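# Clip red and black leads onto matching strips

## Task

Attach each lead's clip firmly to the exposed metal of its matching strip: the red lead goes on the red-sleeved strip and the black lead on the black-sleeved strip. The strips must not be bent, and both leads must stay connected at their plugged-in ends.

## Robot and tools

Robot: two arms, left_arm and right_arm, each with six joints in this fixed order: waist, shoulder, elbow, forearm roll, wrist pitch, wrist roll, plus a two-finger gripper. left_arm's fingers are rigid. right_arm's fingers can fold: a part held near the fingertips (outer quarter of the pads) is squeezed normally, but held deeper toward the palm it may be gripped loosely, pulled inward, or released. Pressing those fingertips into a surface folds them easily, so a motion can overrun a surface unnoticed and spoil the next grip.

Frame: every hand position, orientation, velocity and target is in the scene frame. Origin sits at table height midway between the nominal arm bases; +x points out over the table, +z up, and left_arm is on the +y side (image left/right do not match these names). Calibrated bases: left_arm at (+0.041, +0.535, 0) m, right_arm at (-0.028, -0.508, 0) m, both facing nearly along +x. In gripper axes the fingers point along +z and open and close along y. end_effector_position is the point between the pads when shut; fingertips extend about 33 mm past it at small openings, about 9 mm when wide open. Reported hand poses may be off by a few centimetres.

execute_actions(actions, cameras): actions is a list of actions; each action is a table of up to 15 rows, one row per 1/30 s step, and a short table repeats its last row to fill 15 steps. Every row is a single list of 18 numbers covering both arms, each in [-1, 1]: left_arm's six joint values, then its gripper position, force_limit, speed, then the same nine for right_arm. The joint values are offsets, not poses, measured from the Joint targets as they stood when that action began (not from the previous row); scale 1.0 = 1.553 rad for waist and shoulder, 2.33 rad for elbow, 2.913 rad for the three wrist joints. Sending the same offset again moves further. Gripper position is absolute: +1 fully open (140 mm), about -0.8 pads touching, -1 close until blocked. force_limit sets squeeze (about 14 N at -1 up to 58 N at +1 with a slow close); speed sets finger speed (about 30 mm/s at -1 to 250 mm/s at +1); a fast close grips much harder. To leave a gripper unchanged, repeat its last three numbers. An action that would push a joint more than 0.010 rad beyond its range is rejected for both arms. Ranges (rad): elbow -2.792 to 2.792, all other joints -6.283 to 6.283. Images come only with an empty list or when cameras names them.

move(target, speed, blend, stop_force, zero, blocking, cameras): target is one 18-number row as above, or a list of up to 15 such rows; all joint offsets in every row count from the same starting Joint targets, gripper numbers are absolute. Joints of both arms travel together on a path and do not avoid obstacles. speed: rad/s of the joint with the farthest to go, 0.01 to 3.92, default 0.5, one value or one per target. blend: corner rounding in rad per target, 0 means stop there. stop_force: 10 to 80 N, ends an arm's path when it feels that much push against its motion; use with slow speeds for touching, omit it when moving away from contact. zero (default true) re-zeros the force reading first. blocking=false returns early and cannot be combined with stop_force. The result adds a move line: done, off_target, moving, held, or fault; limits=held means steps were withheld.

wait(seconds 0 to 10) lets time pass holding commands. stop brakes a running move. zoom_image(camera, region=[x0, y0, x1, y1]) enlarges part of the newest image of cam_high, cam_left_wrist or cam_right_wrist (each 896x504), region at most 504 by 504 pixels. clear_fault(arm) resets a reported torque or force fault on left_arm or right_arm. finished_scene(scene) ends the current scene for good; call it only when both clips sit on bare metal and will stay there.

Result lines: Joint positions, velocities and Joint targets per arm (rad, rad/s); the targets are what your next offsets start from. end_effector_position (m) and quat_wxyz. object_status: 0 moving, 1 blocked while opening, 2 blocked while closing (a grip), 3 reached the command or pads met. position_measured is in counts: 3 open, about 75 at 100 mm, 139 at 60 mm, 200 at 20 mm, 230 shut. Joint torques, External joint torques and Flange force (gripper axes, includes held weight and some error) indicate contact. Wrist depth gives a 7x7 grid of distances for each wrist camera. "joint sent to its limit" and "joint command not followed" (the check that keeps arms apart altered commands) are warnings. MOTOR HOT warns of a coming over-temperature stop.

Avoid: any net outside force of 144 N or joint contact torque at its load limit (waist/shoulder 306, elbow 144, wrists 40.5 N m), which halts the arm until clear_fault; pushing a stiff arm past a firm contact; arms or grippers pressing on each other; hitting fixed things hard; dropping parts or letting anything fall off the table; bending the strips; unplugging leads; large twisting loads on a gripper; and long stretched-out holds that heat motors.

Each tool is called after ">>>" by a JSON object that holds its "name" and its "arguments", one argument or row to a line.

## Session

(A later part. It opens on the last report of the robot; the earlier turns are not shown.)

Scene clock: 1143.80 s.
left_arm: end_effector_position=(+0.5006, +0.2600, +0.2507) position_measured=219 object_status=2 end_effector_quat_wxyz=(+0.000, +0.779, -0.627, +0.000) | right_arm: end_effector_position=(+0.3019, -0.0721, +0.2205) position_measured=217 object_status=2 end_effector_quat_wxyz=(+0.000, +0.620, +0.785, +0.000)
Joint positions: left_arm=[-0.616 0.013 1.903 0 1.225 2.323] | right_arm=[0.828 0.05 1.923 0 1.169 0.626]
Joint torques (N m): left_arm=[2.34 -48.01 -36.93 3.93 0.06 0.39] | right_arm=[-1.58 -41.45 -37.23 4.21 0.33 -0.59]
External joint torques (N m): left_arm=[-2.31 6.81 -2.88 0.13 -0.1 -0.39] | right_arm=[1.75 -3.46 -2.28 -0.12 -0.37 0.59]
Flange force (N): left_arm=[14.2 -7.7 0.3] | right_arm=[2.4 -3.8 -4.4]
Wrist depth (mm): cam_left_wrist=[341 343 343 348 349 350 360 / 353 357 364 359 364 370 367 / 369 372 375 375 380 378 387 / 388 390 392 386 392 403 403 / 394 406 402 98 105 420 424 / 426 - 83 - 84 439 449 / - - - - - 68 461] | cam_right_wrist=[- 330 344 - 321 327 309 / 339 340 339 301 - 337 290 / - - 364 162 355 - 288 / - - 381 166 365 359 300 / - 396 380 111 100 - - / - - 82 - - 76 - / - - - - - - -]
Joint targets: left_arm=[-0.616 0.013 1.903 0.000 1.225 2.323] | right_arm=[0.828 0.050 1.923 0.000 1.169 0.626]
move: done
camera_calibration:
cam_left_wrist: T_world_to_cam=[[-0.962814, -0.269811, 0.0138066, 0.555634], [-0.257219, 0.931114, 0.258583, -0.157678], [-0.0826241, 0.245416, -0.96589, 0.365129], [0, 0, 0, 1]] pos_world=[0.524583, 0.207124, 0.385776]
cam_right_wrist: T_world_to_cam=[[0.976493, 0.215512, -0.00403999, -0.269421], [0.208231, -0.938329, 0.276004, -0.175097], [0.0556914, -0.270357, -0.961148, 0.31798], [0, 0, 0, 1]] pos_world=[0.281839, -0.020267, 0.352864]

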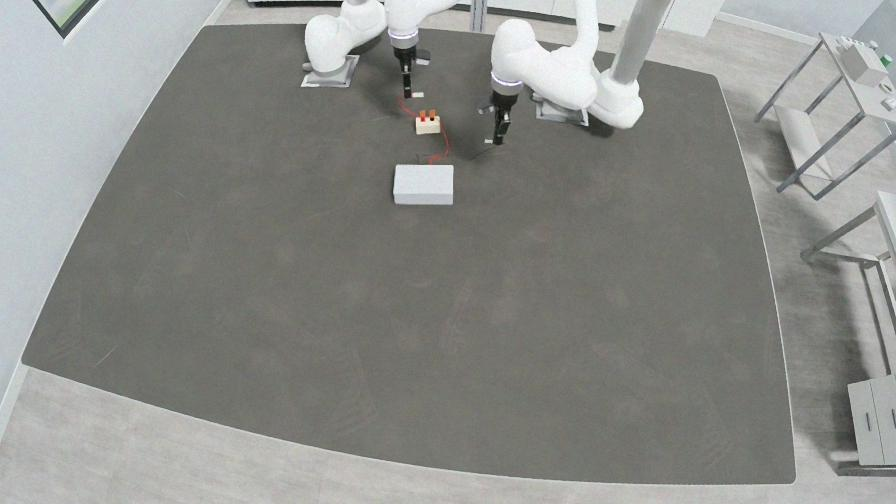

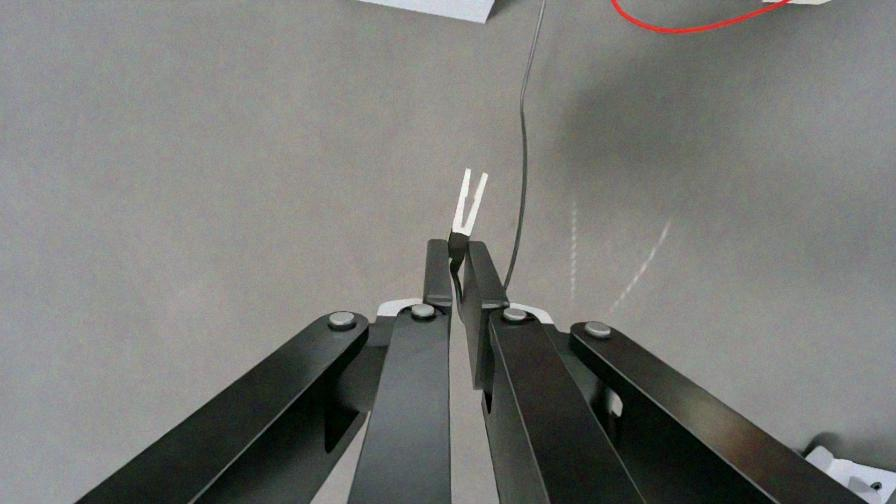

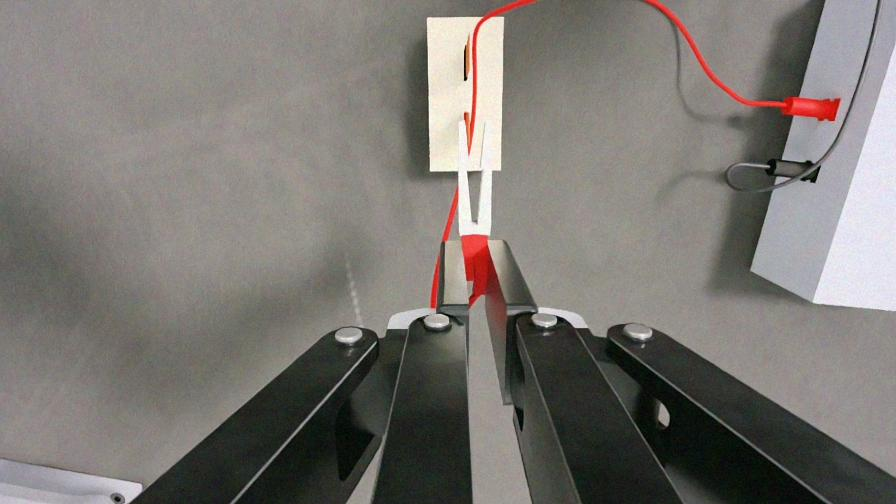

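>>> {"name": "zoom_image", "arguments": {
  "camera": "cam_high",
  "region": [370, 60, 520, 180]
}}

>>> {"name": "zoom_image", "arguments": {
  "camera": "cam_right_wrist",
  "region": [380, 0, 600, 320]
}}

Scaled by 3.360 from the camera's 896x504 image, which has a finer 1280x720 frame.

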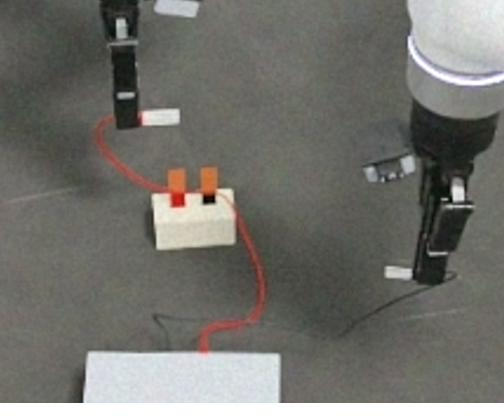

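Scaled by 1.575 from the camera's 896x504 image, which has a finer 1280x720 frame.

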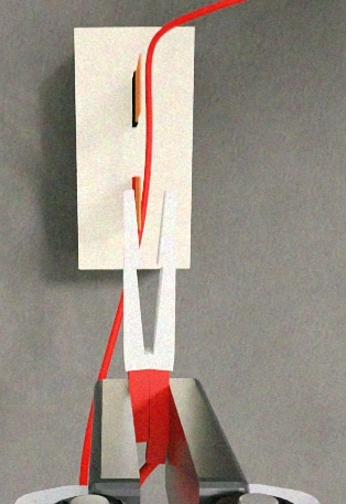

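>>> {"name": "zoom_image", "arguments": {
  "camera": "cam_high",
  "region": [390, 85, 460, 150]
}}

>>> {"name": "zoom_image", "arguments": {
  "camera": "cam_right_wrist",
  "region": [410, 0, 550, 200]
}}

Scaled by 7.200 from the camera's 896x504 image, which has a finer 1280x720 frame.

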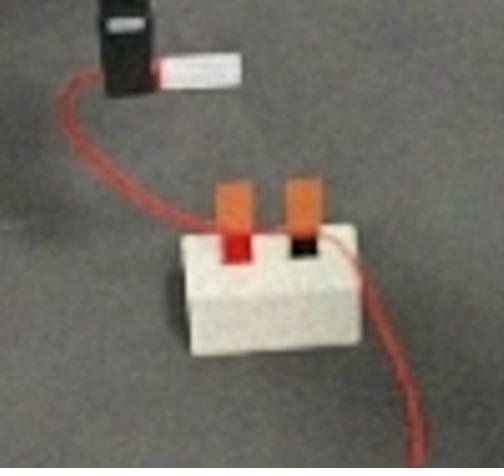

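Scaled by 2.520 from the camera's 896x504 image, which has a finer 1280x720 frame.

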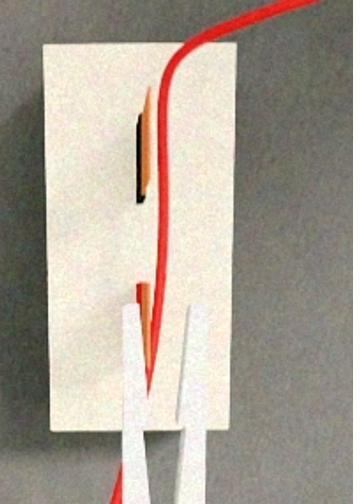

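>>> {"name": "zoom_image", "arguments": {
  "camera": "cam_high",
  "region": [412, 104, 446, 134]
}}

Scaled by 14.824 from the camera's 896x504 image, which has a finer 1280x720 frame.

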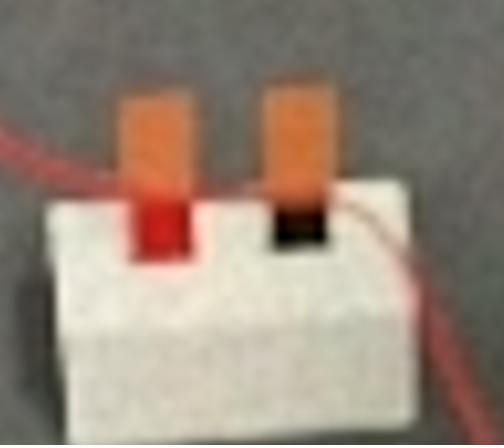

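>>> {"name": "move", "arguments": {
  "target": [0,0,0,0,0,0,-1,-1,-1, -0.22666, -0.03001, -0.01223, 0, 0.02564, -0.12115, -1, -1, -1],
  "speed": 0.15,
  "cameras": ["all"]
}}

>>> {"name": "zoom_image", "arguments": {
  "camera": "cam_high",
  "region": [370, 60, 520, 180]
}}

Scene clock: 1272.30 s.
left_arm: end_effector_position=(+0.5006, +0.2600, +0.2507) position_measured=219 object_status=2 end_effector_quat_wxyz=(+0.000, +0.779, -0.627, +0.000) | right_arm: end_effector_position=(+0.4198, -0.2192, +0.2604) position_measured=217 object_status=2 end_effector_quat_wxyz=(+0.000, +0.620, +0.785, +0.000)
Joint positions: left_arm=[-0.616 0.013 1.903 0 1.225 2.323] | right_arm=[0.476 0.003 1.895 0 1.244 0.273]
Joint torques (N m): left_arm=[2.09 -48.14 -36.89 4.03 0.05 0.39] | right_arm=[-1.97 -37.93 -38.28 4.31 0.33 -0.41]
External joint torques (N m): left_arm=[-2.07 6.95 -2.93 0.02 -0.09 -0.39] | right_arm=[1.9 -2.59 -2.14 -0.11 -0.35 0.41]
Flange force (N): left_arm=[14.1 -8.3 0.3] | right_arm=[4.0 -1.9 -3.6]
Wrist depth (mm): cam_left_wrist=[343 343 345 346 348 354 353 / 354 357 358 362 364 366 368 / 369 373 375 375 380 381 385 / 386 386 392 154 396 402 407 / 404 408 402 98 410 422 425 / 422 - 83 - 83 441 446 / - - - - - 68 459] | cam_right_wrist=[- 374 366 351 361 326 298 / - 389 364 374 379 - - / - - - 162 401 - 393 / - 395 - 165 413 406 - / - - - 111 423 434 439 / - - 82 - - 77 445 / - - - - - - -]
Joint targets: left_arm=[-0.616 0.013 1.903 0.000 1.225 2.323] | right_arm=[0.476 0.003 1.895 0.000 1.244 0.273]
move: done
camera_calibration:
cam_left_wrist: T_world_to_cam=[[-0.962814, -0.269811, 0.0138066, 0.555634], [-0.257219, 0.931114, 0.258583, -0.157678], [-0.0826241, 0.245416, -0.96589, 0.365129], [0, 0, 0, 1]] pos_world=[0.524583, 0.207124, 0.385776]
cam_right_wrist: T_world_to_cam=[[0.976331, 0.216254, -0.00357482, -0.352562], [0.208828, -0.938241, 0.275854, -0.348925], [0.0563006, -0.270071, -0.961193, 0.309795], [0, 0, 0, 1]] pos_world=[0.39964, -0.167465, 0.392765]

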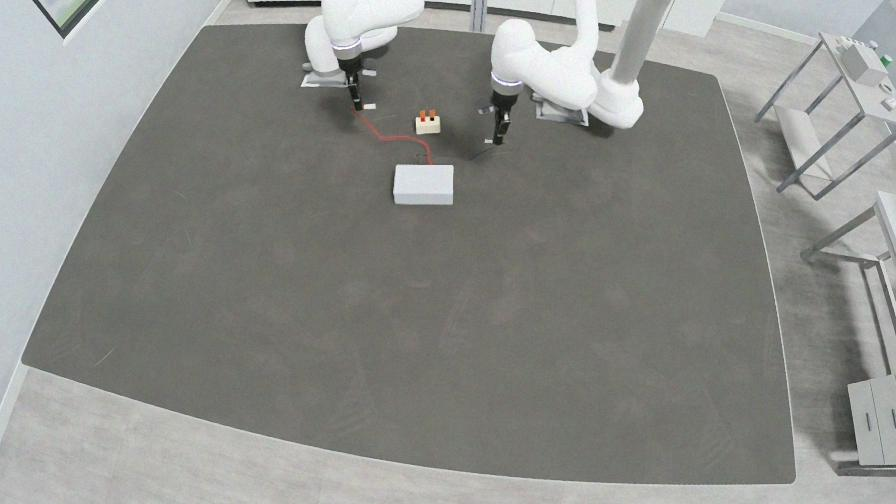

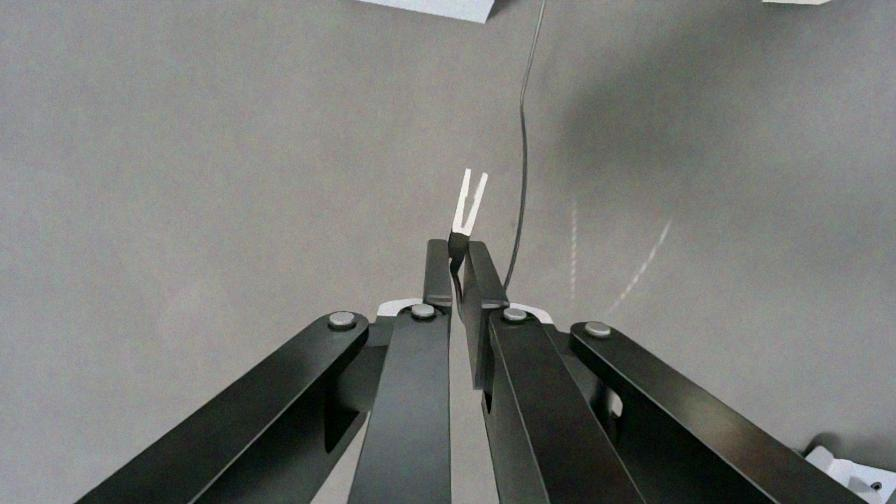

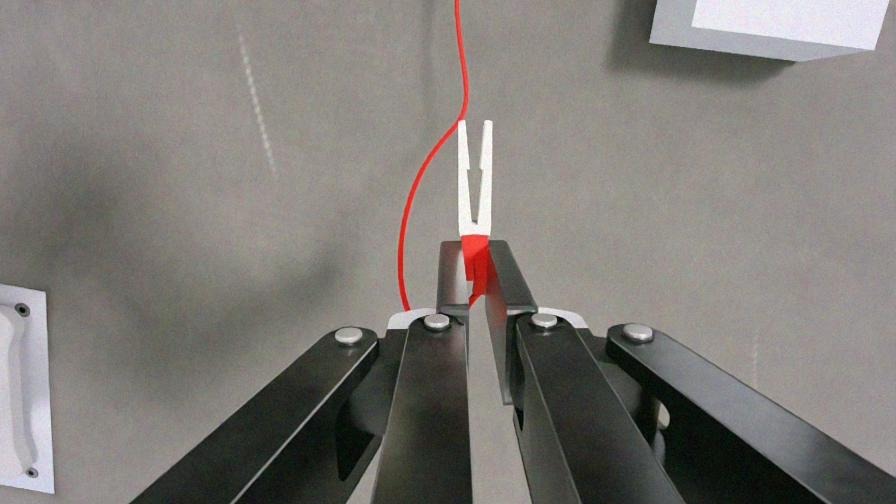

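Scaled by 3.360 from the camera's 896x504 image, which has a finer 1280x720 frame.

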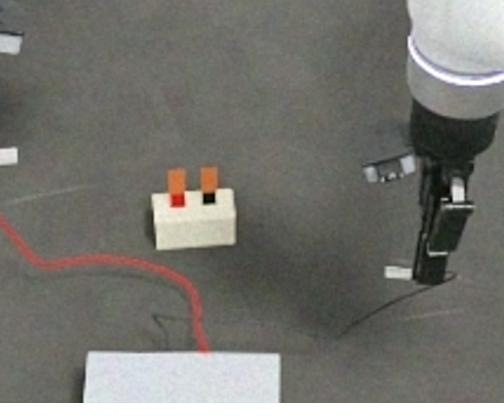

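>>> {"name": "move", "arguments": {
  "target": [
    [0,0,0,0,0,0,-1,-1,-1, 0.17659, 0.00826, 0.04411, 0, -0.03983, 0.09418, -1, -1, -1],
    [0,0,0,0,0,0,-1,-1,-1, 0.17659, 0.05656, 0.08303, 0, -0.0967, 0.09418, -1, -1, -1]
  ],
  "speed": [0.15, 0.08],
  "cameras": ["all"]
}}

>>> {"name": "zoom_image", "arguments": {
  "camera": "cam_right_wrist",
  "region": [390, 0, 590, 310]
}}

>>> {"name": "zoom_image", "arguments": {
  "camera": "cam_high",
  "region": [370, 60, 520, 180]
}}

Scene clock: 1303.30 s.
left_arm: end_effector_position=(+0.5006, +0.2600, +0.2507) position_measured=219 object_status=2 end_effector_quat_wxyz=(+0.000, +0.779, -0.627, +0.000) | right_arm: end_effector_position=(+0.3136, -0.1202, +0.1180) position_measured=217 object_status=2 end_effector_quat_wxyz=(+0.000, +0.620, +0.785, +0.000)
Joint positions: left_arm=[-0.616 0.013 1.903 0 1.225 2.323] | right_arm=[0.751 0.091 2.088 0 0.962 0.547]
Joint torques (N m): left_arm=[2.45 -48.53 -37.12 3.97 0.13 0.39] | right_arm=[-1.73 -41.38 -33.06 3.8 0.07 -0.51]
External joint torques (N m): left_arm=[-2.4 7.06 -2.77 0.09 -0.17 -0.39] | right_arm=[1.88 -3.42 -2.03 -0.16 -0.1 0.51]
Flange force (N): left_arm=[14.4 -7.8 0.8] | right_arm=[3.0 -3.9 -5.4]
Wrist depth (mm): cam_left_wrist=[341 343 345 347 350 351 352 / 353 356 358 361 365 367 362 / 375 371 374 380 378 384 386 / 388 390 391 388 398 400 404 / 406 406 403 98 120 425 419 / 423 - 83 - 84 438 453 / - - - - - 68 459] | cam_right_wrist=[235 239 236 191 - 233 229 / 242 244 240 240 - - - / 249 251 253 163 256 - - / 265 261 260 164 264 - 256 / - - 272 111 113 275 271 / 296 - 82 - - 77 283 / - - - - - - -]
Joint targets: left_arm=[-0.616 0.013 1.903 0.000 1.225 2.323] | right_arm=[0.751 0.091 2.088 0.000 0.962 0.547]
move: done
camera_calibration:
cam_left_wrist: T_world_to_cam=[[-0.962814, -0.269811, 0.0138066, 0.555634], [-0.257219, 0.931114, 0.258583, -0.157678], [-0.0826241, 0.245416, -0.96589, 0.365129], [0, 0, 0, 1]] pos_world=[0.524583, 0.207124, 0.385776]
cam_right_wrist: T_world_to_cam=[[0.976368, 0.216088, -0.00338136, -0.270767], [0.208626, -0.93834, 0.275667, -0.19446], [0.0563955, -0.269858, -0.961247, 0.205644], [0, 0, 0, 1]] pos_world=[0.293341, -0.068465, 0.250365]

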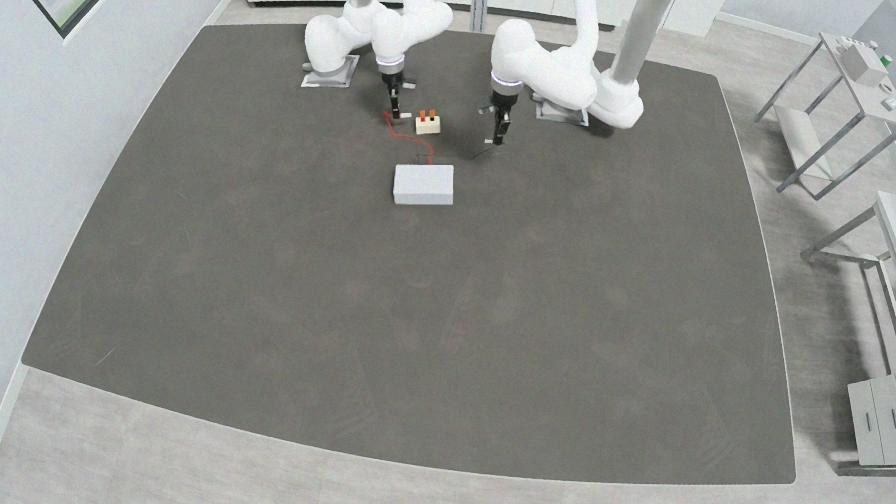

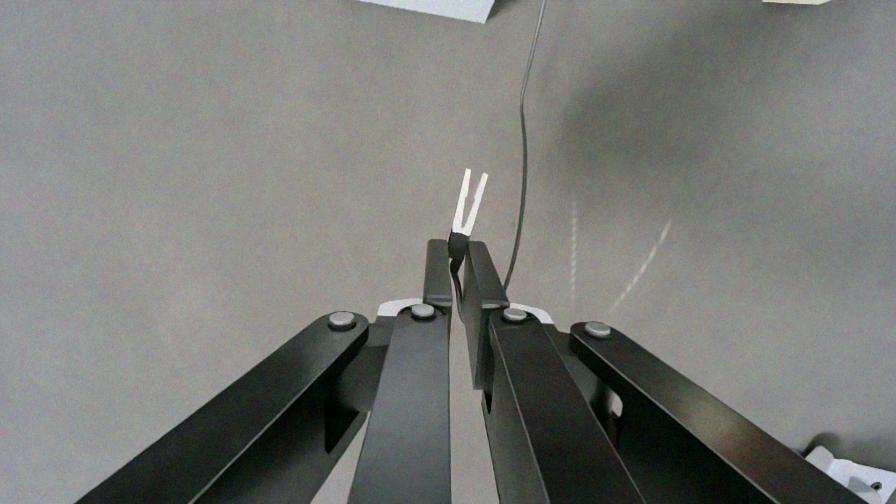

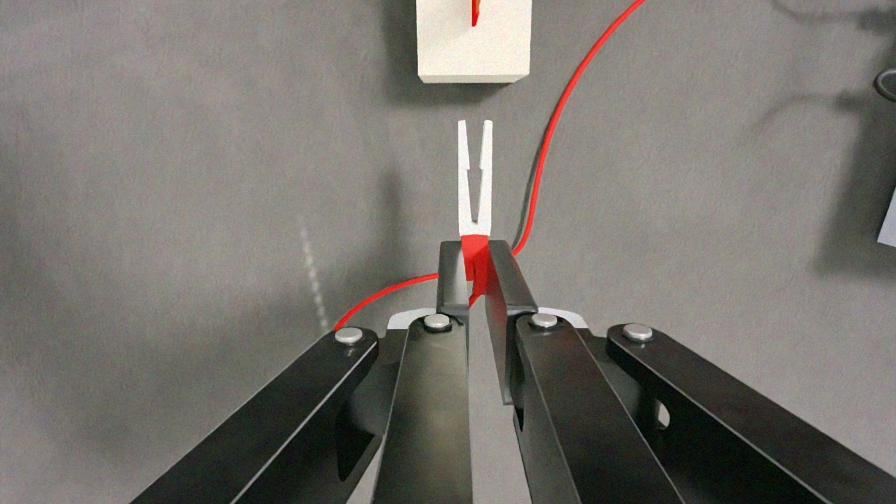

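Scaled by 1.626 from the camera's 896x504 image, which has a finer 1280x720 frame.

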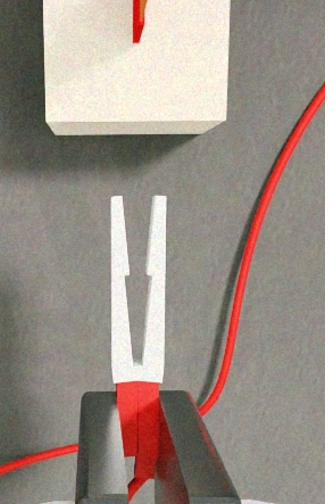

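Scaled by 3.360 from the camera's 896x504 image, which has a finer 1280x720 frame.

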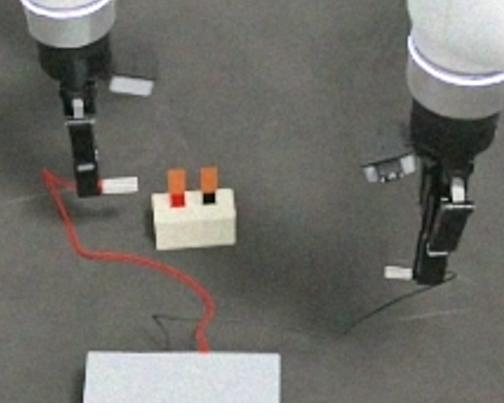

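>>> {"name": "move", "arguments": {
  "target": [0,0,0,0,0,0,-1,-1,-1, 0.02448, 0.01632, -0.01181, 0, 0.00088, 0.01319, -1, -1, -1],
  "speed": 0.03,
  "stop_force": 10,
  "cameras": ["cam_right_wrist"]
}}

>>> {"name": "zoom_image", "arguments": {
  "camera": "cam_right_wrist",
  "region": [390, 0, 570, 250]
}}

Scene clock: 1343.03 s.
left_arm: end_effector_position=(+0.5006, +0.2600, +0.2507) position_measured=219 object_status=2 end_effector_quat_wxyz=(+0.000, +0.779, -0.627, +0.000) | right_arm: end_effector_position=(+0.3096, -0.0956, +0.1173) position_measured=217 object_status=2 end_effector_quat_wxyz=(+0.000, +0.620, +0.785, +0.000)
Joint positions: left_arm=[-0.616 0.013 1.903 0 1.225 2.323] | right_arm=[0.789 0.116 2.061 0 0.964 0.586]
Joint torques (N m): left_arm=[2.49 -48.28 -37 4.05 0.1 0.37] | right_arm=[-1.79 -44.52 -33.22 3.8 0.34 -0.51]
External joint torques (N m): left_arm=[-2.45 6.93 -2.93 0.02 -0.14 -0.37] | right_arm=[1.84 -3.02 -2.06 -0.14 -0.38 0.51]
Flange force (N): left_arm=[14.5 -7.8 0.4] | right_arm=[3.1 -3.3 -4.4]
Wrist depth (mm): cam_left_wrist=[341 339 352 346 349 351 356 / 356 358 358 362 365 365 370 / 370 373 375 371 381 382 385 / 386 387 392 390 396 400 405 / 406 406 403 98 409 422 423 / 424 - 83 - 84 437 446 / - - - - - 68 444] | cam_right_wrist=[- - 236 190 232 233 230 / 242 - 243 196 241 241 - / 251 - 252 249 - 251 247 / - - 262 164 261 261 260 / - - 269 111 117 273 275 / 288 - 82 - - 76 284 / - - - - - - -]
Joint targets: left_arm=[-0.616 0.013 1.903 0.000 1.225 2.323] | right_arm=[0.789 0.116 2.061 0.000 0.964 0.586]
move: done
camera_calibration:
cam_right_wrist: T_world_to_cam=[[0.976434, 0.215784, -0.00376808, -0.27231], [0.208426, -0.938321, 0.275884, -0.170387], [0.0559957, -0.270167, -0.961184, 0.21191], [0, 0, 0, 1]] pos_world=[0.28954, -0.0438662, 0.249665]
Images, in order (width x height): cam_right_wrist 896x504.

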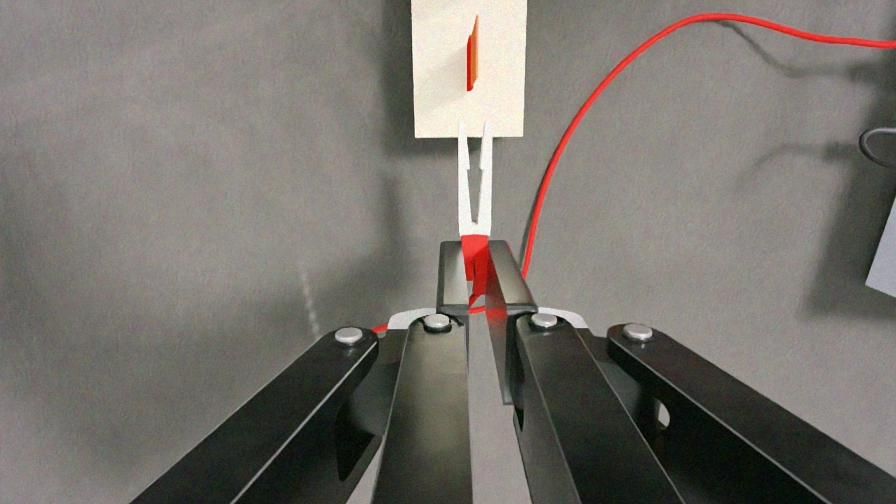

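Scaled by 2.016 from the camera's 896x504 image, which has a finer 1280x720 frame.

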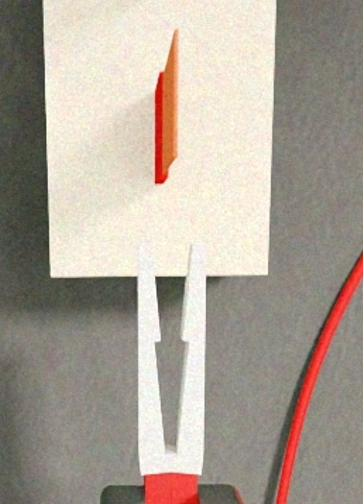

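>>> {"name": "move", "arguments": {
  "target": [0,0,0,0,0,0,-1,-1,-1, 0.03005, 0.01806, -0.01412, 0, 0.00166, 0.01602, -1, -1, -1],
  "speed": 0.02,
  "stop_force": 10,
  "cameras": ["all"]
}}

>>> {"name": "zoom_image", "arguments": {
  "camera": "cam_right_wrist",
  "region": [390, 0, 570, 250]
}}

>>> {"name": "zoom_image", "arguments": {
  "camera": "cam_high",
  "region": [390, 85, 460, 150]
}}

Scene clock: 1395.00 s.
left_arm: end_effector_position=(+0.5006, +0.2600, +0.2507) position_measured=219 object_status=2 end_effector_quat_wxyz=(+0.000, +0.779, -0.627, +0.000) | right_arm: end_effector_position=(+0.3022, -0.0660, +0.1173) position_measured=217 object_status=2 end_effector_quat_wxyz=(+0.000, +0.620, +0.785, +0.000)
Joint positions: left_arm=[-0.616 0.013 1.903 0 1.225 2.323] | right_arm=[0.835 0.144 2.028 0 0.969 0.633]
Joint torques (N m): left_arm=[2.41 -48.34 -37.15 4.01 0.08 0.33] | right_arm=[-1.74 -47.16 -33.26 3.79 0.33 -0.51]
External joint torques (N m): left_arm=[-2.37 7.08 -2.69 0.04 -0.13 -0.33] | right_arm=[1.59 -2.73 -1.98 -0.15 -0.37 0.51]
Flange force (N): left_arm=[14.3 -7.8 0.8] | right_arm=[2.7 -2.8 -3.9]
Wrist depth (mm): cam_left_wrist=[344 340 342 349 349 353 349 / 354 358 358 362 360 367 371 / 368 372 375 375 382 381 387 / 387 388 392 386 397 398 404 / 404 402 404 98 101 421 425 / 423 - 83 - 84 - 444 / - - - - - 68 459] | cam_right_wrist=[231 232 232 190 230 - 233 / - 242 234 197 239 238 240 / 252 251 - 163 255 251 - / 261 264 263 166 261 - 264 / - 277 271 111 268 275 265 / - - 82 - - 76 - / - - - - - - -]
Joint targets: left_arm=[-0.616 0.013 1.903 0.000 1.225 2.323] | right_arm=[0.835 0.144 2.028 0.000 0.969 0.633]
move: done
camera_calibration:
cam_left_wrist: T_world_to_cam=[[-0.962814, -0.269811, 0.0138066, 0.555634], [-0.257219, 0.931114, 0.258583, -0.157678], [-0.0826241, 0.245416, -0.96589, 0.365129], [0, 0, 0, 1]] pos_world=[0.524583, 0.207124, 0.385776]
cam_right_wrist: T_world_to_cam=[[0.976434, 0.215784, -0.0037681, -0.271374], [0.208426, -0.938321, 0.275884, -0.141049], [0.0559957, -0.270167, -0.961184, 0.220327], [0, 0, 0, 1]] pos_world=[0.28204, -0.0142662, 0.249665]

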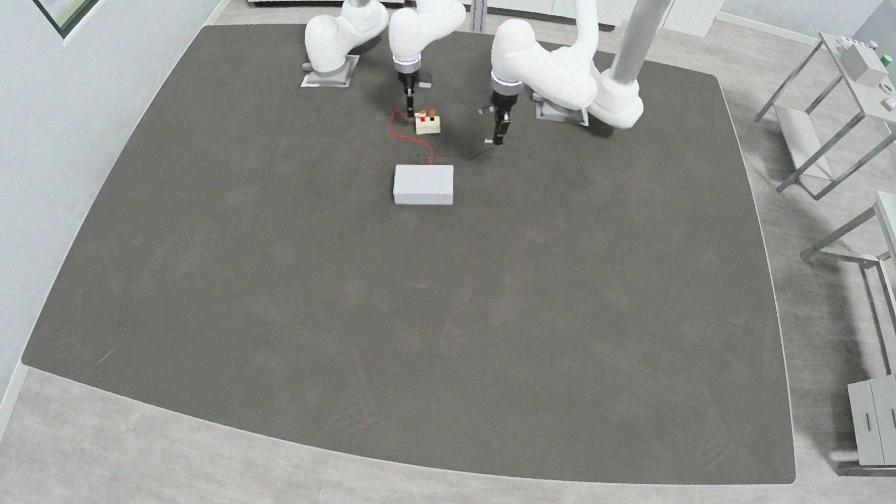

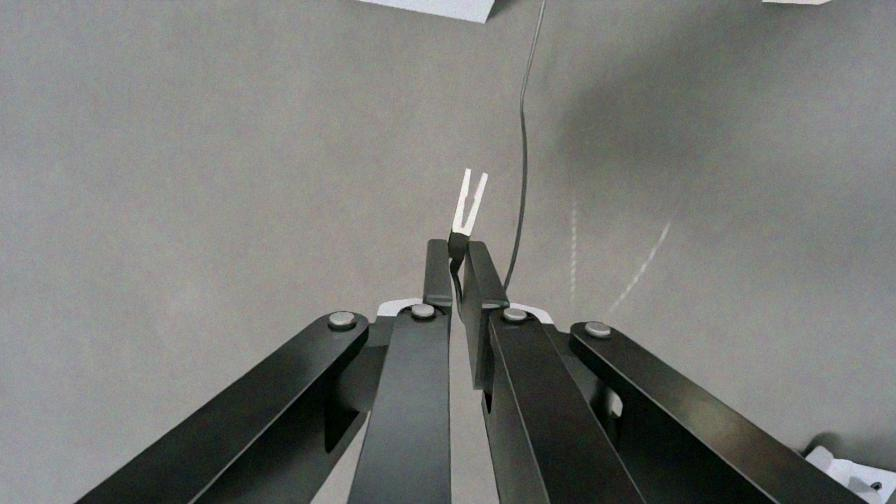

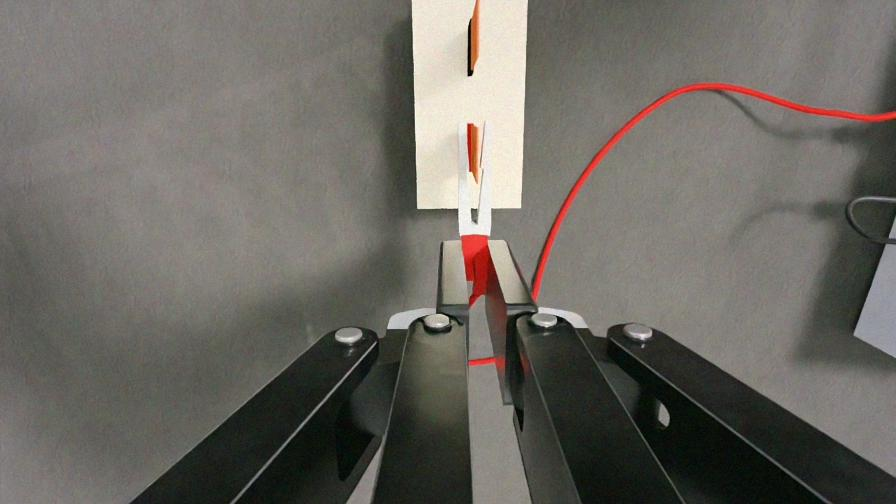

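Scaled by 2.016 from the camera's 896x504 image, which has a finer 1280x720 frame.

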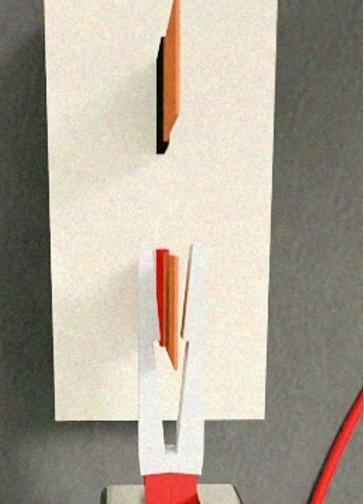

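Scaled by 7.200 from the camera's 896x504 image, which has a finer 1280x720 frame.

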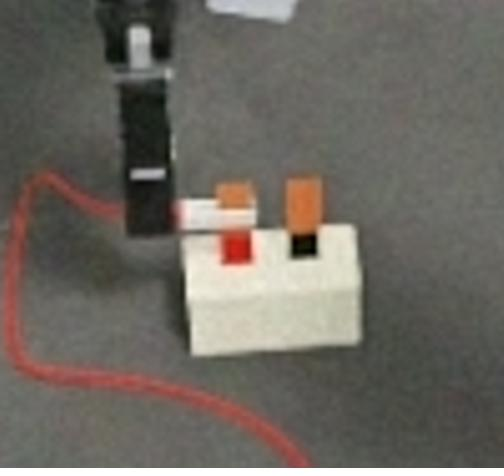

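>>> {"name": "zoom_image", "arguments": {
  "camera": "cam_right_wrist",
  "region": [440, 100, 510, 200]
}}

Scaled by 5.040 from the camera's 896x504 image, which has a finer 1280x720 frame.

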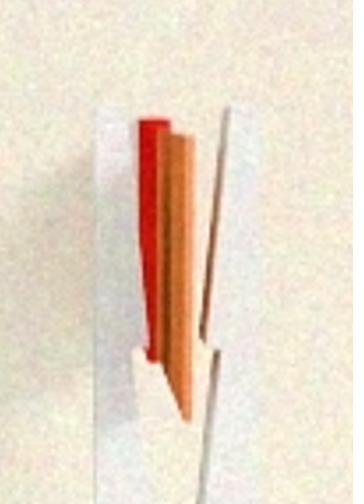

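>>> {"name": "move", "arguments": {
  "target": [0,0,0,0,0,0,-1,-1,-1, 0.00037, -0.0004, 0.00029, 0, 0, 0.0002, -1, -1, -1],
  "speed": 0.02,
  "cameras": ["cam_right_wrist"]
}}

>>> {"name": "zoom_image", "arguments": {
  "camera": "cam_right_wrist",
  "region": [440, 100, 510, 200]
}}

Scene clock: 1438.13 s.
left_arm: end_effector_position=(+0.5006, +0.2600, +0.2507) position_measured=219 object_status=2 end_effector_quat_wxyz=(+0.000, +0.779, -0.627, +0.000) | right_arm: end_effector_position=(+0.3017, -0.0661, +0.1173) position_measured=217 object_status=2 end_effector_quat_wxyz=(+0.000, +0.620, +0.785, +0.000)
Joint positions: left_arm=[-0.616 0.013 1.903 0 1.225 2.323] | right_arm=[0.836 0.144 2.028 0 0.969 0.633]
Joint torques (N m): left_arm=[2.84 -48.73 -37.01 4.04 0.09 0.38] | right_arm=[-1.85 -47.42 -33.26 3.82 0.35 -0.54]
External joint torques (N m): left_arm=[-2.82 7.6 -2.77 0.02 -0.13 -0.38] | right_arm=[1.86 -2.65 -1.93 -0.17 -0.38 0.54]
Flange force (N): left_arm=[15.6 -7.8 1.0] | right_arm=[3.1 -3.1 -3.8]
Wrist depth (mm): cam_left_wrist=[340 342 347 346 349 350 354 / 355 356 358 360 364 366 371 / 371 374 375 376 380 385 386 / 388 390 394 388 400 400 404 / 406 406 401 98 104 421 424 / 425 - 83 - 84 439 446 / - - - - - 68 461] | cam_right_wrist=[233 233 229 191 232 232 230 / 242 236 242 197 238 241 241 / 251 252 250 163 - 258 247 / 264 - 262 167 262 269 265 / - 274 270 111 99 - 272 / 287 - 82 - - 76 - / - - - - - - -]
Joint targets: left_arm=[-0.616 0.013 1.903 0.000 1.225 2.323] | right_arm=[0.836 0.144 2.028 0.000 0.969 0.633]
move: done
camera_calibration:
cam_right_wrist: T_world_to_cam=[[0.976434, 0.215784, -0.00376808, -0.270864], [0.208426, -0.938321, 0.275884, -0.141039], [0.0559957, -0.270167, -0.961184, 0.220328], [0, 0, 0, 1]] pos_world=[0.28154, -0.0143662, 0.249665]
Images, in order (width x height): cam_right_wrist 896x504.

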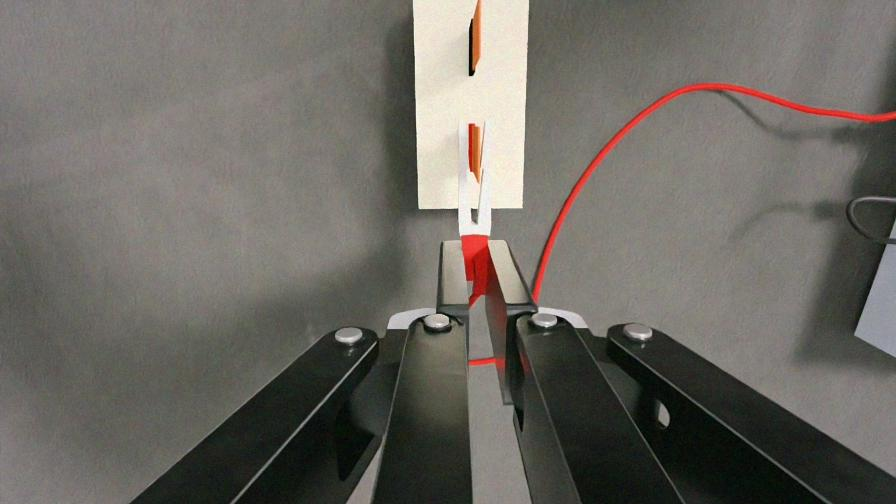

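Scaled by 5.040 from the camera's 896x504 image, which has a finer 1280x720 frame.

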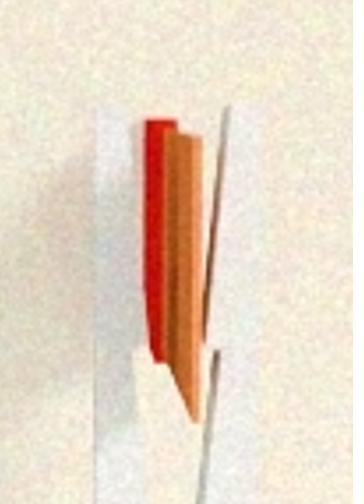

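>>> {"name": "execute_actions", "arguments": {
  "actions": [
    [[0,0,0,0,0,0,-1,-1,-1,0,0,0,0,0,0,-0.6,-1,-1]],
    [[0,0,0,0,0,0,-1,-1,-1,0,0,0,0,0,0,-0.6,-1,-1]]
  ],
  "cameras": ["cam_right_wrist", "cam_high"]
}}

>>> {"name": "zoom_image", "arguments": {
  "camera": "cam_right_wrist",
  "region": [390, 90, 570, 320]
}}

>>> {"name": "zoom_image", "arguments": {
  "camera": "cam_right_wrist",
  "region": [440, 100, 510, 200]
}}

>>> {"name": "zoom_image", "arguments": {
  "camera": "cam_high",
  "region": [390, 85, 460, 150]
}}

Scene clock: 1467.33 s.
left_arm: end_effector_position=(+0.5006, +0.2600, +0.2507) position_measured=219 object_status=2 end_effector_quat_wxyz=(+0.000, +0.779, -0.627, +0.000) | right_arm: end_effector_position=(+0.3017, -0.0661, +0.1173) position_measured=205 object_status=3 end_effector_quat_wxyz=(+0.000, +0.620, +0.785, +0.000)
Joint positions: left_arm=[-0.616 0.013 1.903 0 1.225 2.323] | right_arm=[0.836 0.144 2.028 0 0.969 0.633]
Joint torques (N m): left_arm=[2.32 -48.52 -36.96 4.01 0.15 0.37] | right_arm=[-1.64 -47.37 -33.22 3.81 0.35 -0.55]
External joint torques (N m): left_arm=[-2.31 7.46 -2.81 0.04 -0.19 -0.37] | right_arm=[1.63 -2.94 -2.01 -0.17 -0.39 0.55]
External joint torques at the end of the 1st action: left_arm=[-2.42 6.8 -2.58 0.09 -0.1 -0.43] | right_arm=[1.83 -3.08 -1.89 -0.19 -0.38 0.55]
Flange force (N): left_arm=[14.8 -8.4 1.0] | right_arm=[2.6 -3.0 -4.2]
Flange force at the end of the 1st action (N): left_arm=[14.0 -7.2 0.7] | right_arm=[2.6 -3.6 -4.2]
Wrist depth (mm): cam_left_wrist=[340 342 346 347 349 350 355 / 352 356 358 362 363 366 370 / 370 373 374 377 379 383 385 / 387 392 392 386 401 402 402 / 406 408 403 98 409 421 424 / 425 - 83 - 84 440 446 / - - - - - 68 459] | cam_right_wrist=[- 230 235 190 231 241 231 / 242 245 242 198 242 241 239 / 249 251 252 205 249 253 - / 259 260 262 168 - 260 262 / - - 268 111 116 - 271 / 287 - 87 86 - 80 - / - - - - - - -]
Joint targets: left_arm=[-0.616 0.013 1.903 0.000 1.225 2.323] | right_arm=[0.836 0.144 2.028 0.000 0.969 0.633]
camera_calibration:
cam_right_wrist: T_world_to_cam=[[0.976434, 0.215784, -0.00376808, -0.270864], [0.208426, -0.938321, 0.275884, -0.141039], [0.0559957, -0.270167, -0.961184, 0.220328], [0, 0, 0, 1]] pos_world=[0.28154, -0.0143662, 0.249665]
Images, in order (width x height): cam_high 896x504, cam_right_wrist 896x504.

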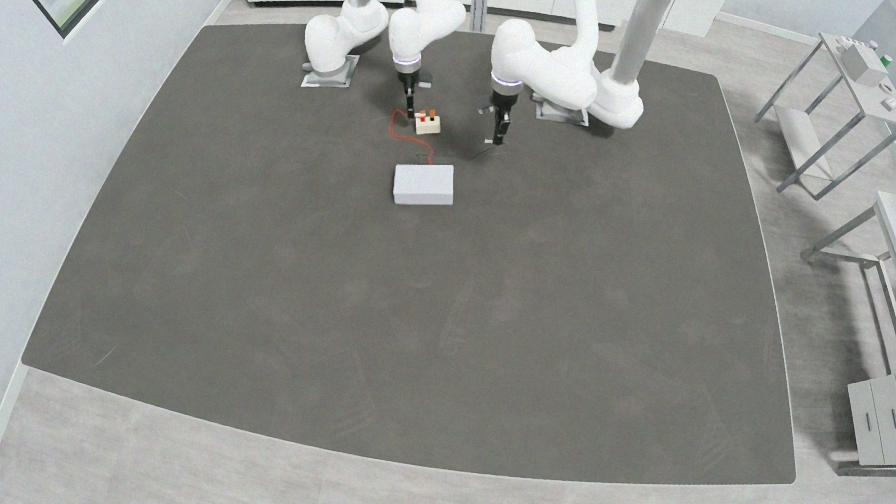

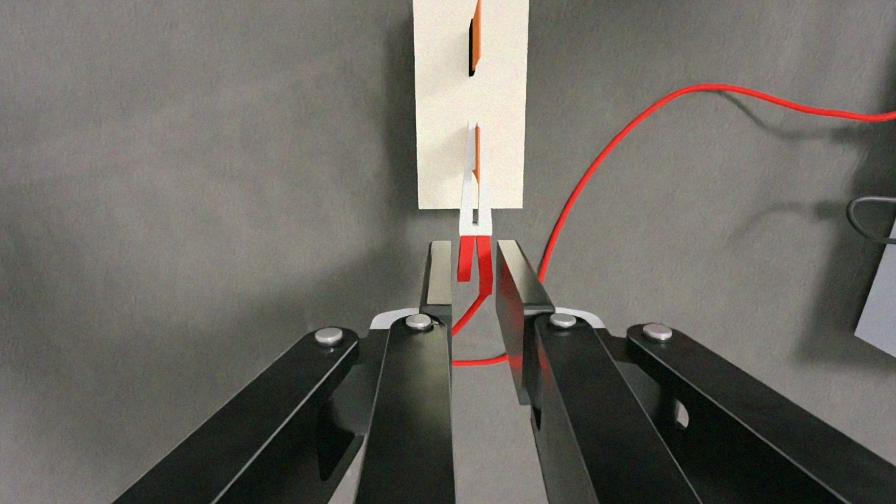

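Scaled by 2.191 from the camera's 896x504 image, which has a finer 1280x720 frame.

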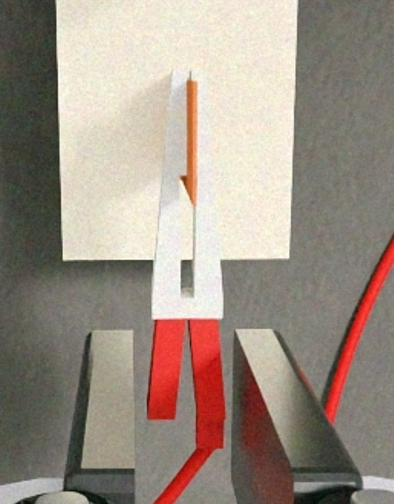

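Scaled by 5.040 from the camera's 896x504 image, which has a finer 1280x720 frame.

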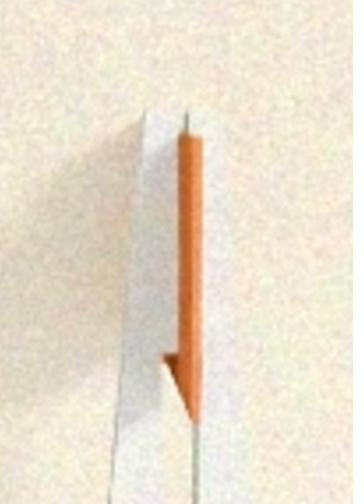

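Scaled by 7.200 from the camera's 896x504 image, which has a finer 1280x720 frame.

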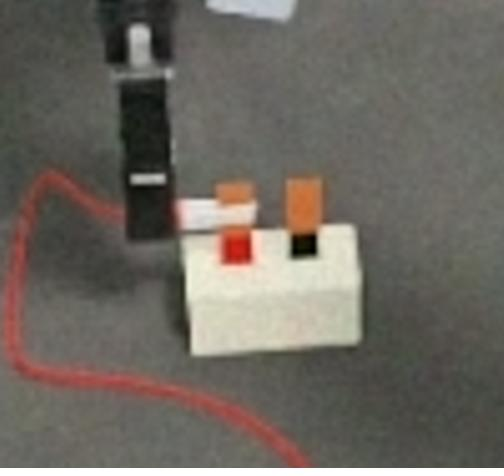

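>>> {"name": "move", "arguments": {
  "target": [
    [0,0,0,0,0,0,-1,-1,-1, 0,0,0,0,0,0, -0.4, -1, -1],
    [0,0,0,0,0,0,-1,-1,-1, 0, -0.04681, -0.03804, 0, 0.05538, 0, -0.4, -1, -1]
  ],
  "speed": [0.1, 0.04],
  "cameras": ["cam_right_wrist", "cam_high"]
}}

>>> {"name": "zoom_image", "arguments": {
  "camera": "cam_high",
  "region": [380, 75, 480, 165]
}}

>>> {"name": "zoom_image", "arguments": {
  "camera": "cam_right_wrist",
  "region": [380, 0, 600, 320]
}}

Scene clock: 1493.07 s.
left_arm: end_effector_position=(+0.5006, +0.2600, +0.2507) position_measured=219 object_status=2 end_effector_quat_wxyz=(+0.000, +0.779, -0.627, +0.000) | right_arm: end_effector_position=(+0.3017, -0.0661, +0.2003) position_measured=179 object_status=3 end_effector_quat_wxyz=(+0.000, +0.620, +0.785, +0.000)
Joint positions: left_arm=[-0.616 0.013 1.903 0 1.225 2.323] | right_arm=[0.836 0.071 1.94 0 1.13 0.633]
Joint torques (N m): left_arm=[2.2 -47.81 -37.15 4.03 0.16 0.34] | right_arm=[-1.67 -42.76 -36.89 4.17 0.46 -0.52]
External joint torques (N m): left_arm=[-2.17 6.54 -2.71 0.02 -0.2 -0.34] | right_arm=[1.71 -3.6 -1.89 -0.16 -0.5 0.52]
Flange force (N): left_arm=[13.4 -7.5 0.6] | right_arm=[1.7 -4.3 -3.9]
Wrist depth (mm): cam_left_wrist=[339 343 345 348 349 351 355 / 353 358 359 362 363 366 370 / 370 372 374 376 381 383 383 / 386 390 389 389 399 399 404 / 406 - 95 98 105 419 425 / 424 - 83 - 84 437 445 / - - - - - 68 455] | cam_right_wrist=[- 307 310 304 305 309 287 / - 329 - 284 - - 290 / - - 336 335 330 - 300 / - 352 351 - - - 293 / - - 123 361 117 359 305 / 381 78 91 376 - - 377 / - - - 395 - - -]
Joint targets: left_arm=[-0.616 0.013 1.903 0.000 1.225 2.323] | right_arm=[0.836 0.071 1.940 0.000 1.131 0.633]
move: done
camera_calibration:
cam_right_wrist: T_world_to_cam=[[0.976434, 0.215784, -0.0037681, -0.270551], [0.208426, -0.938321, 0.275884, -0.163937], [0.0559957, -0.270167, -0.961184, 0.300106], [0, 0, 0, 1]] pos_world=[0.28154, -0.0143662, 0.332665]
Images, in order (width x height): cam_high 896x504, cam_right_wrist 896x504.

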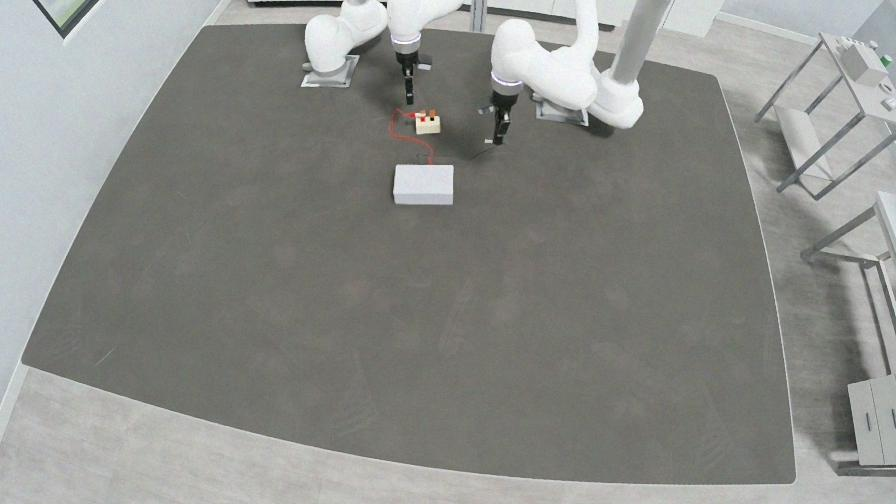

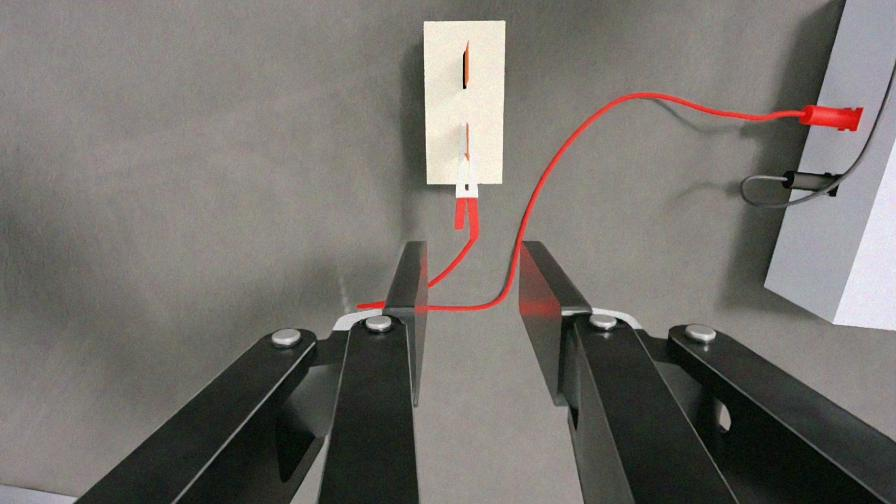

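Scaled by 5.040 from the camera's 896x504 image, which has a finer 1280x720 frame.

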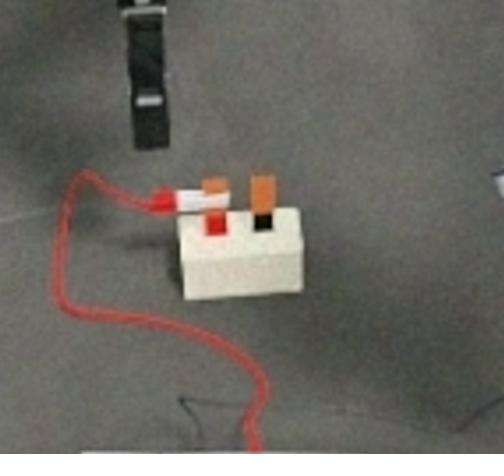

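Scaled by 1.575 from the camera's 896x504 image, which has a finer 1280x720 frame.

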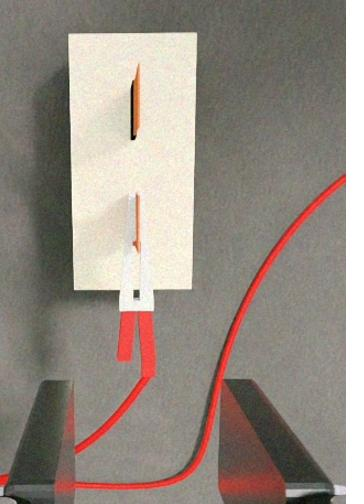

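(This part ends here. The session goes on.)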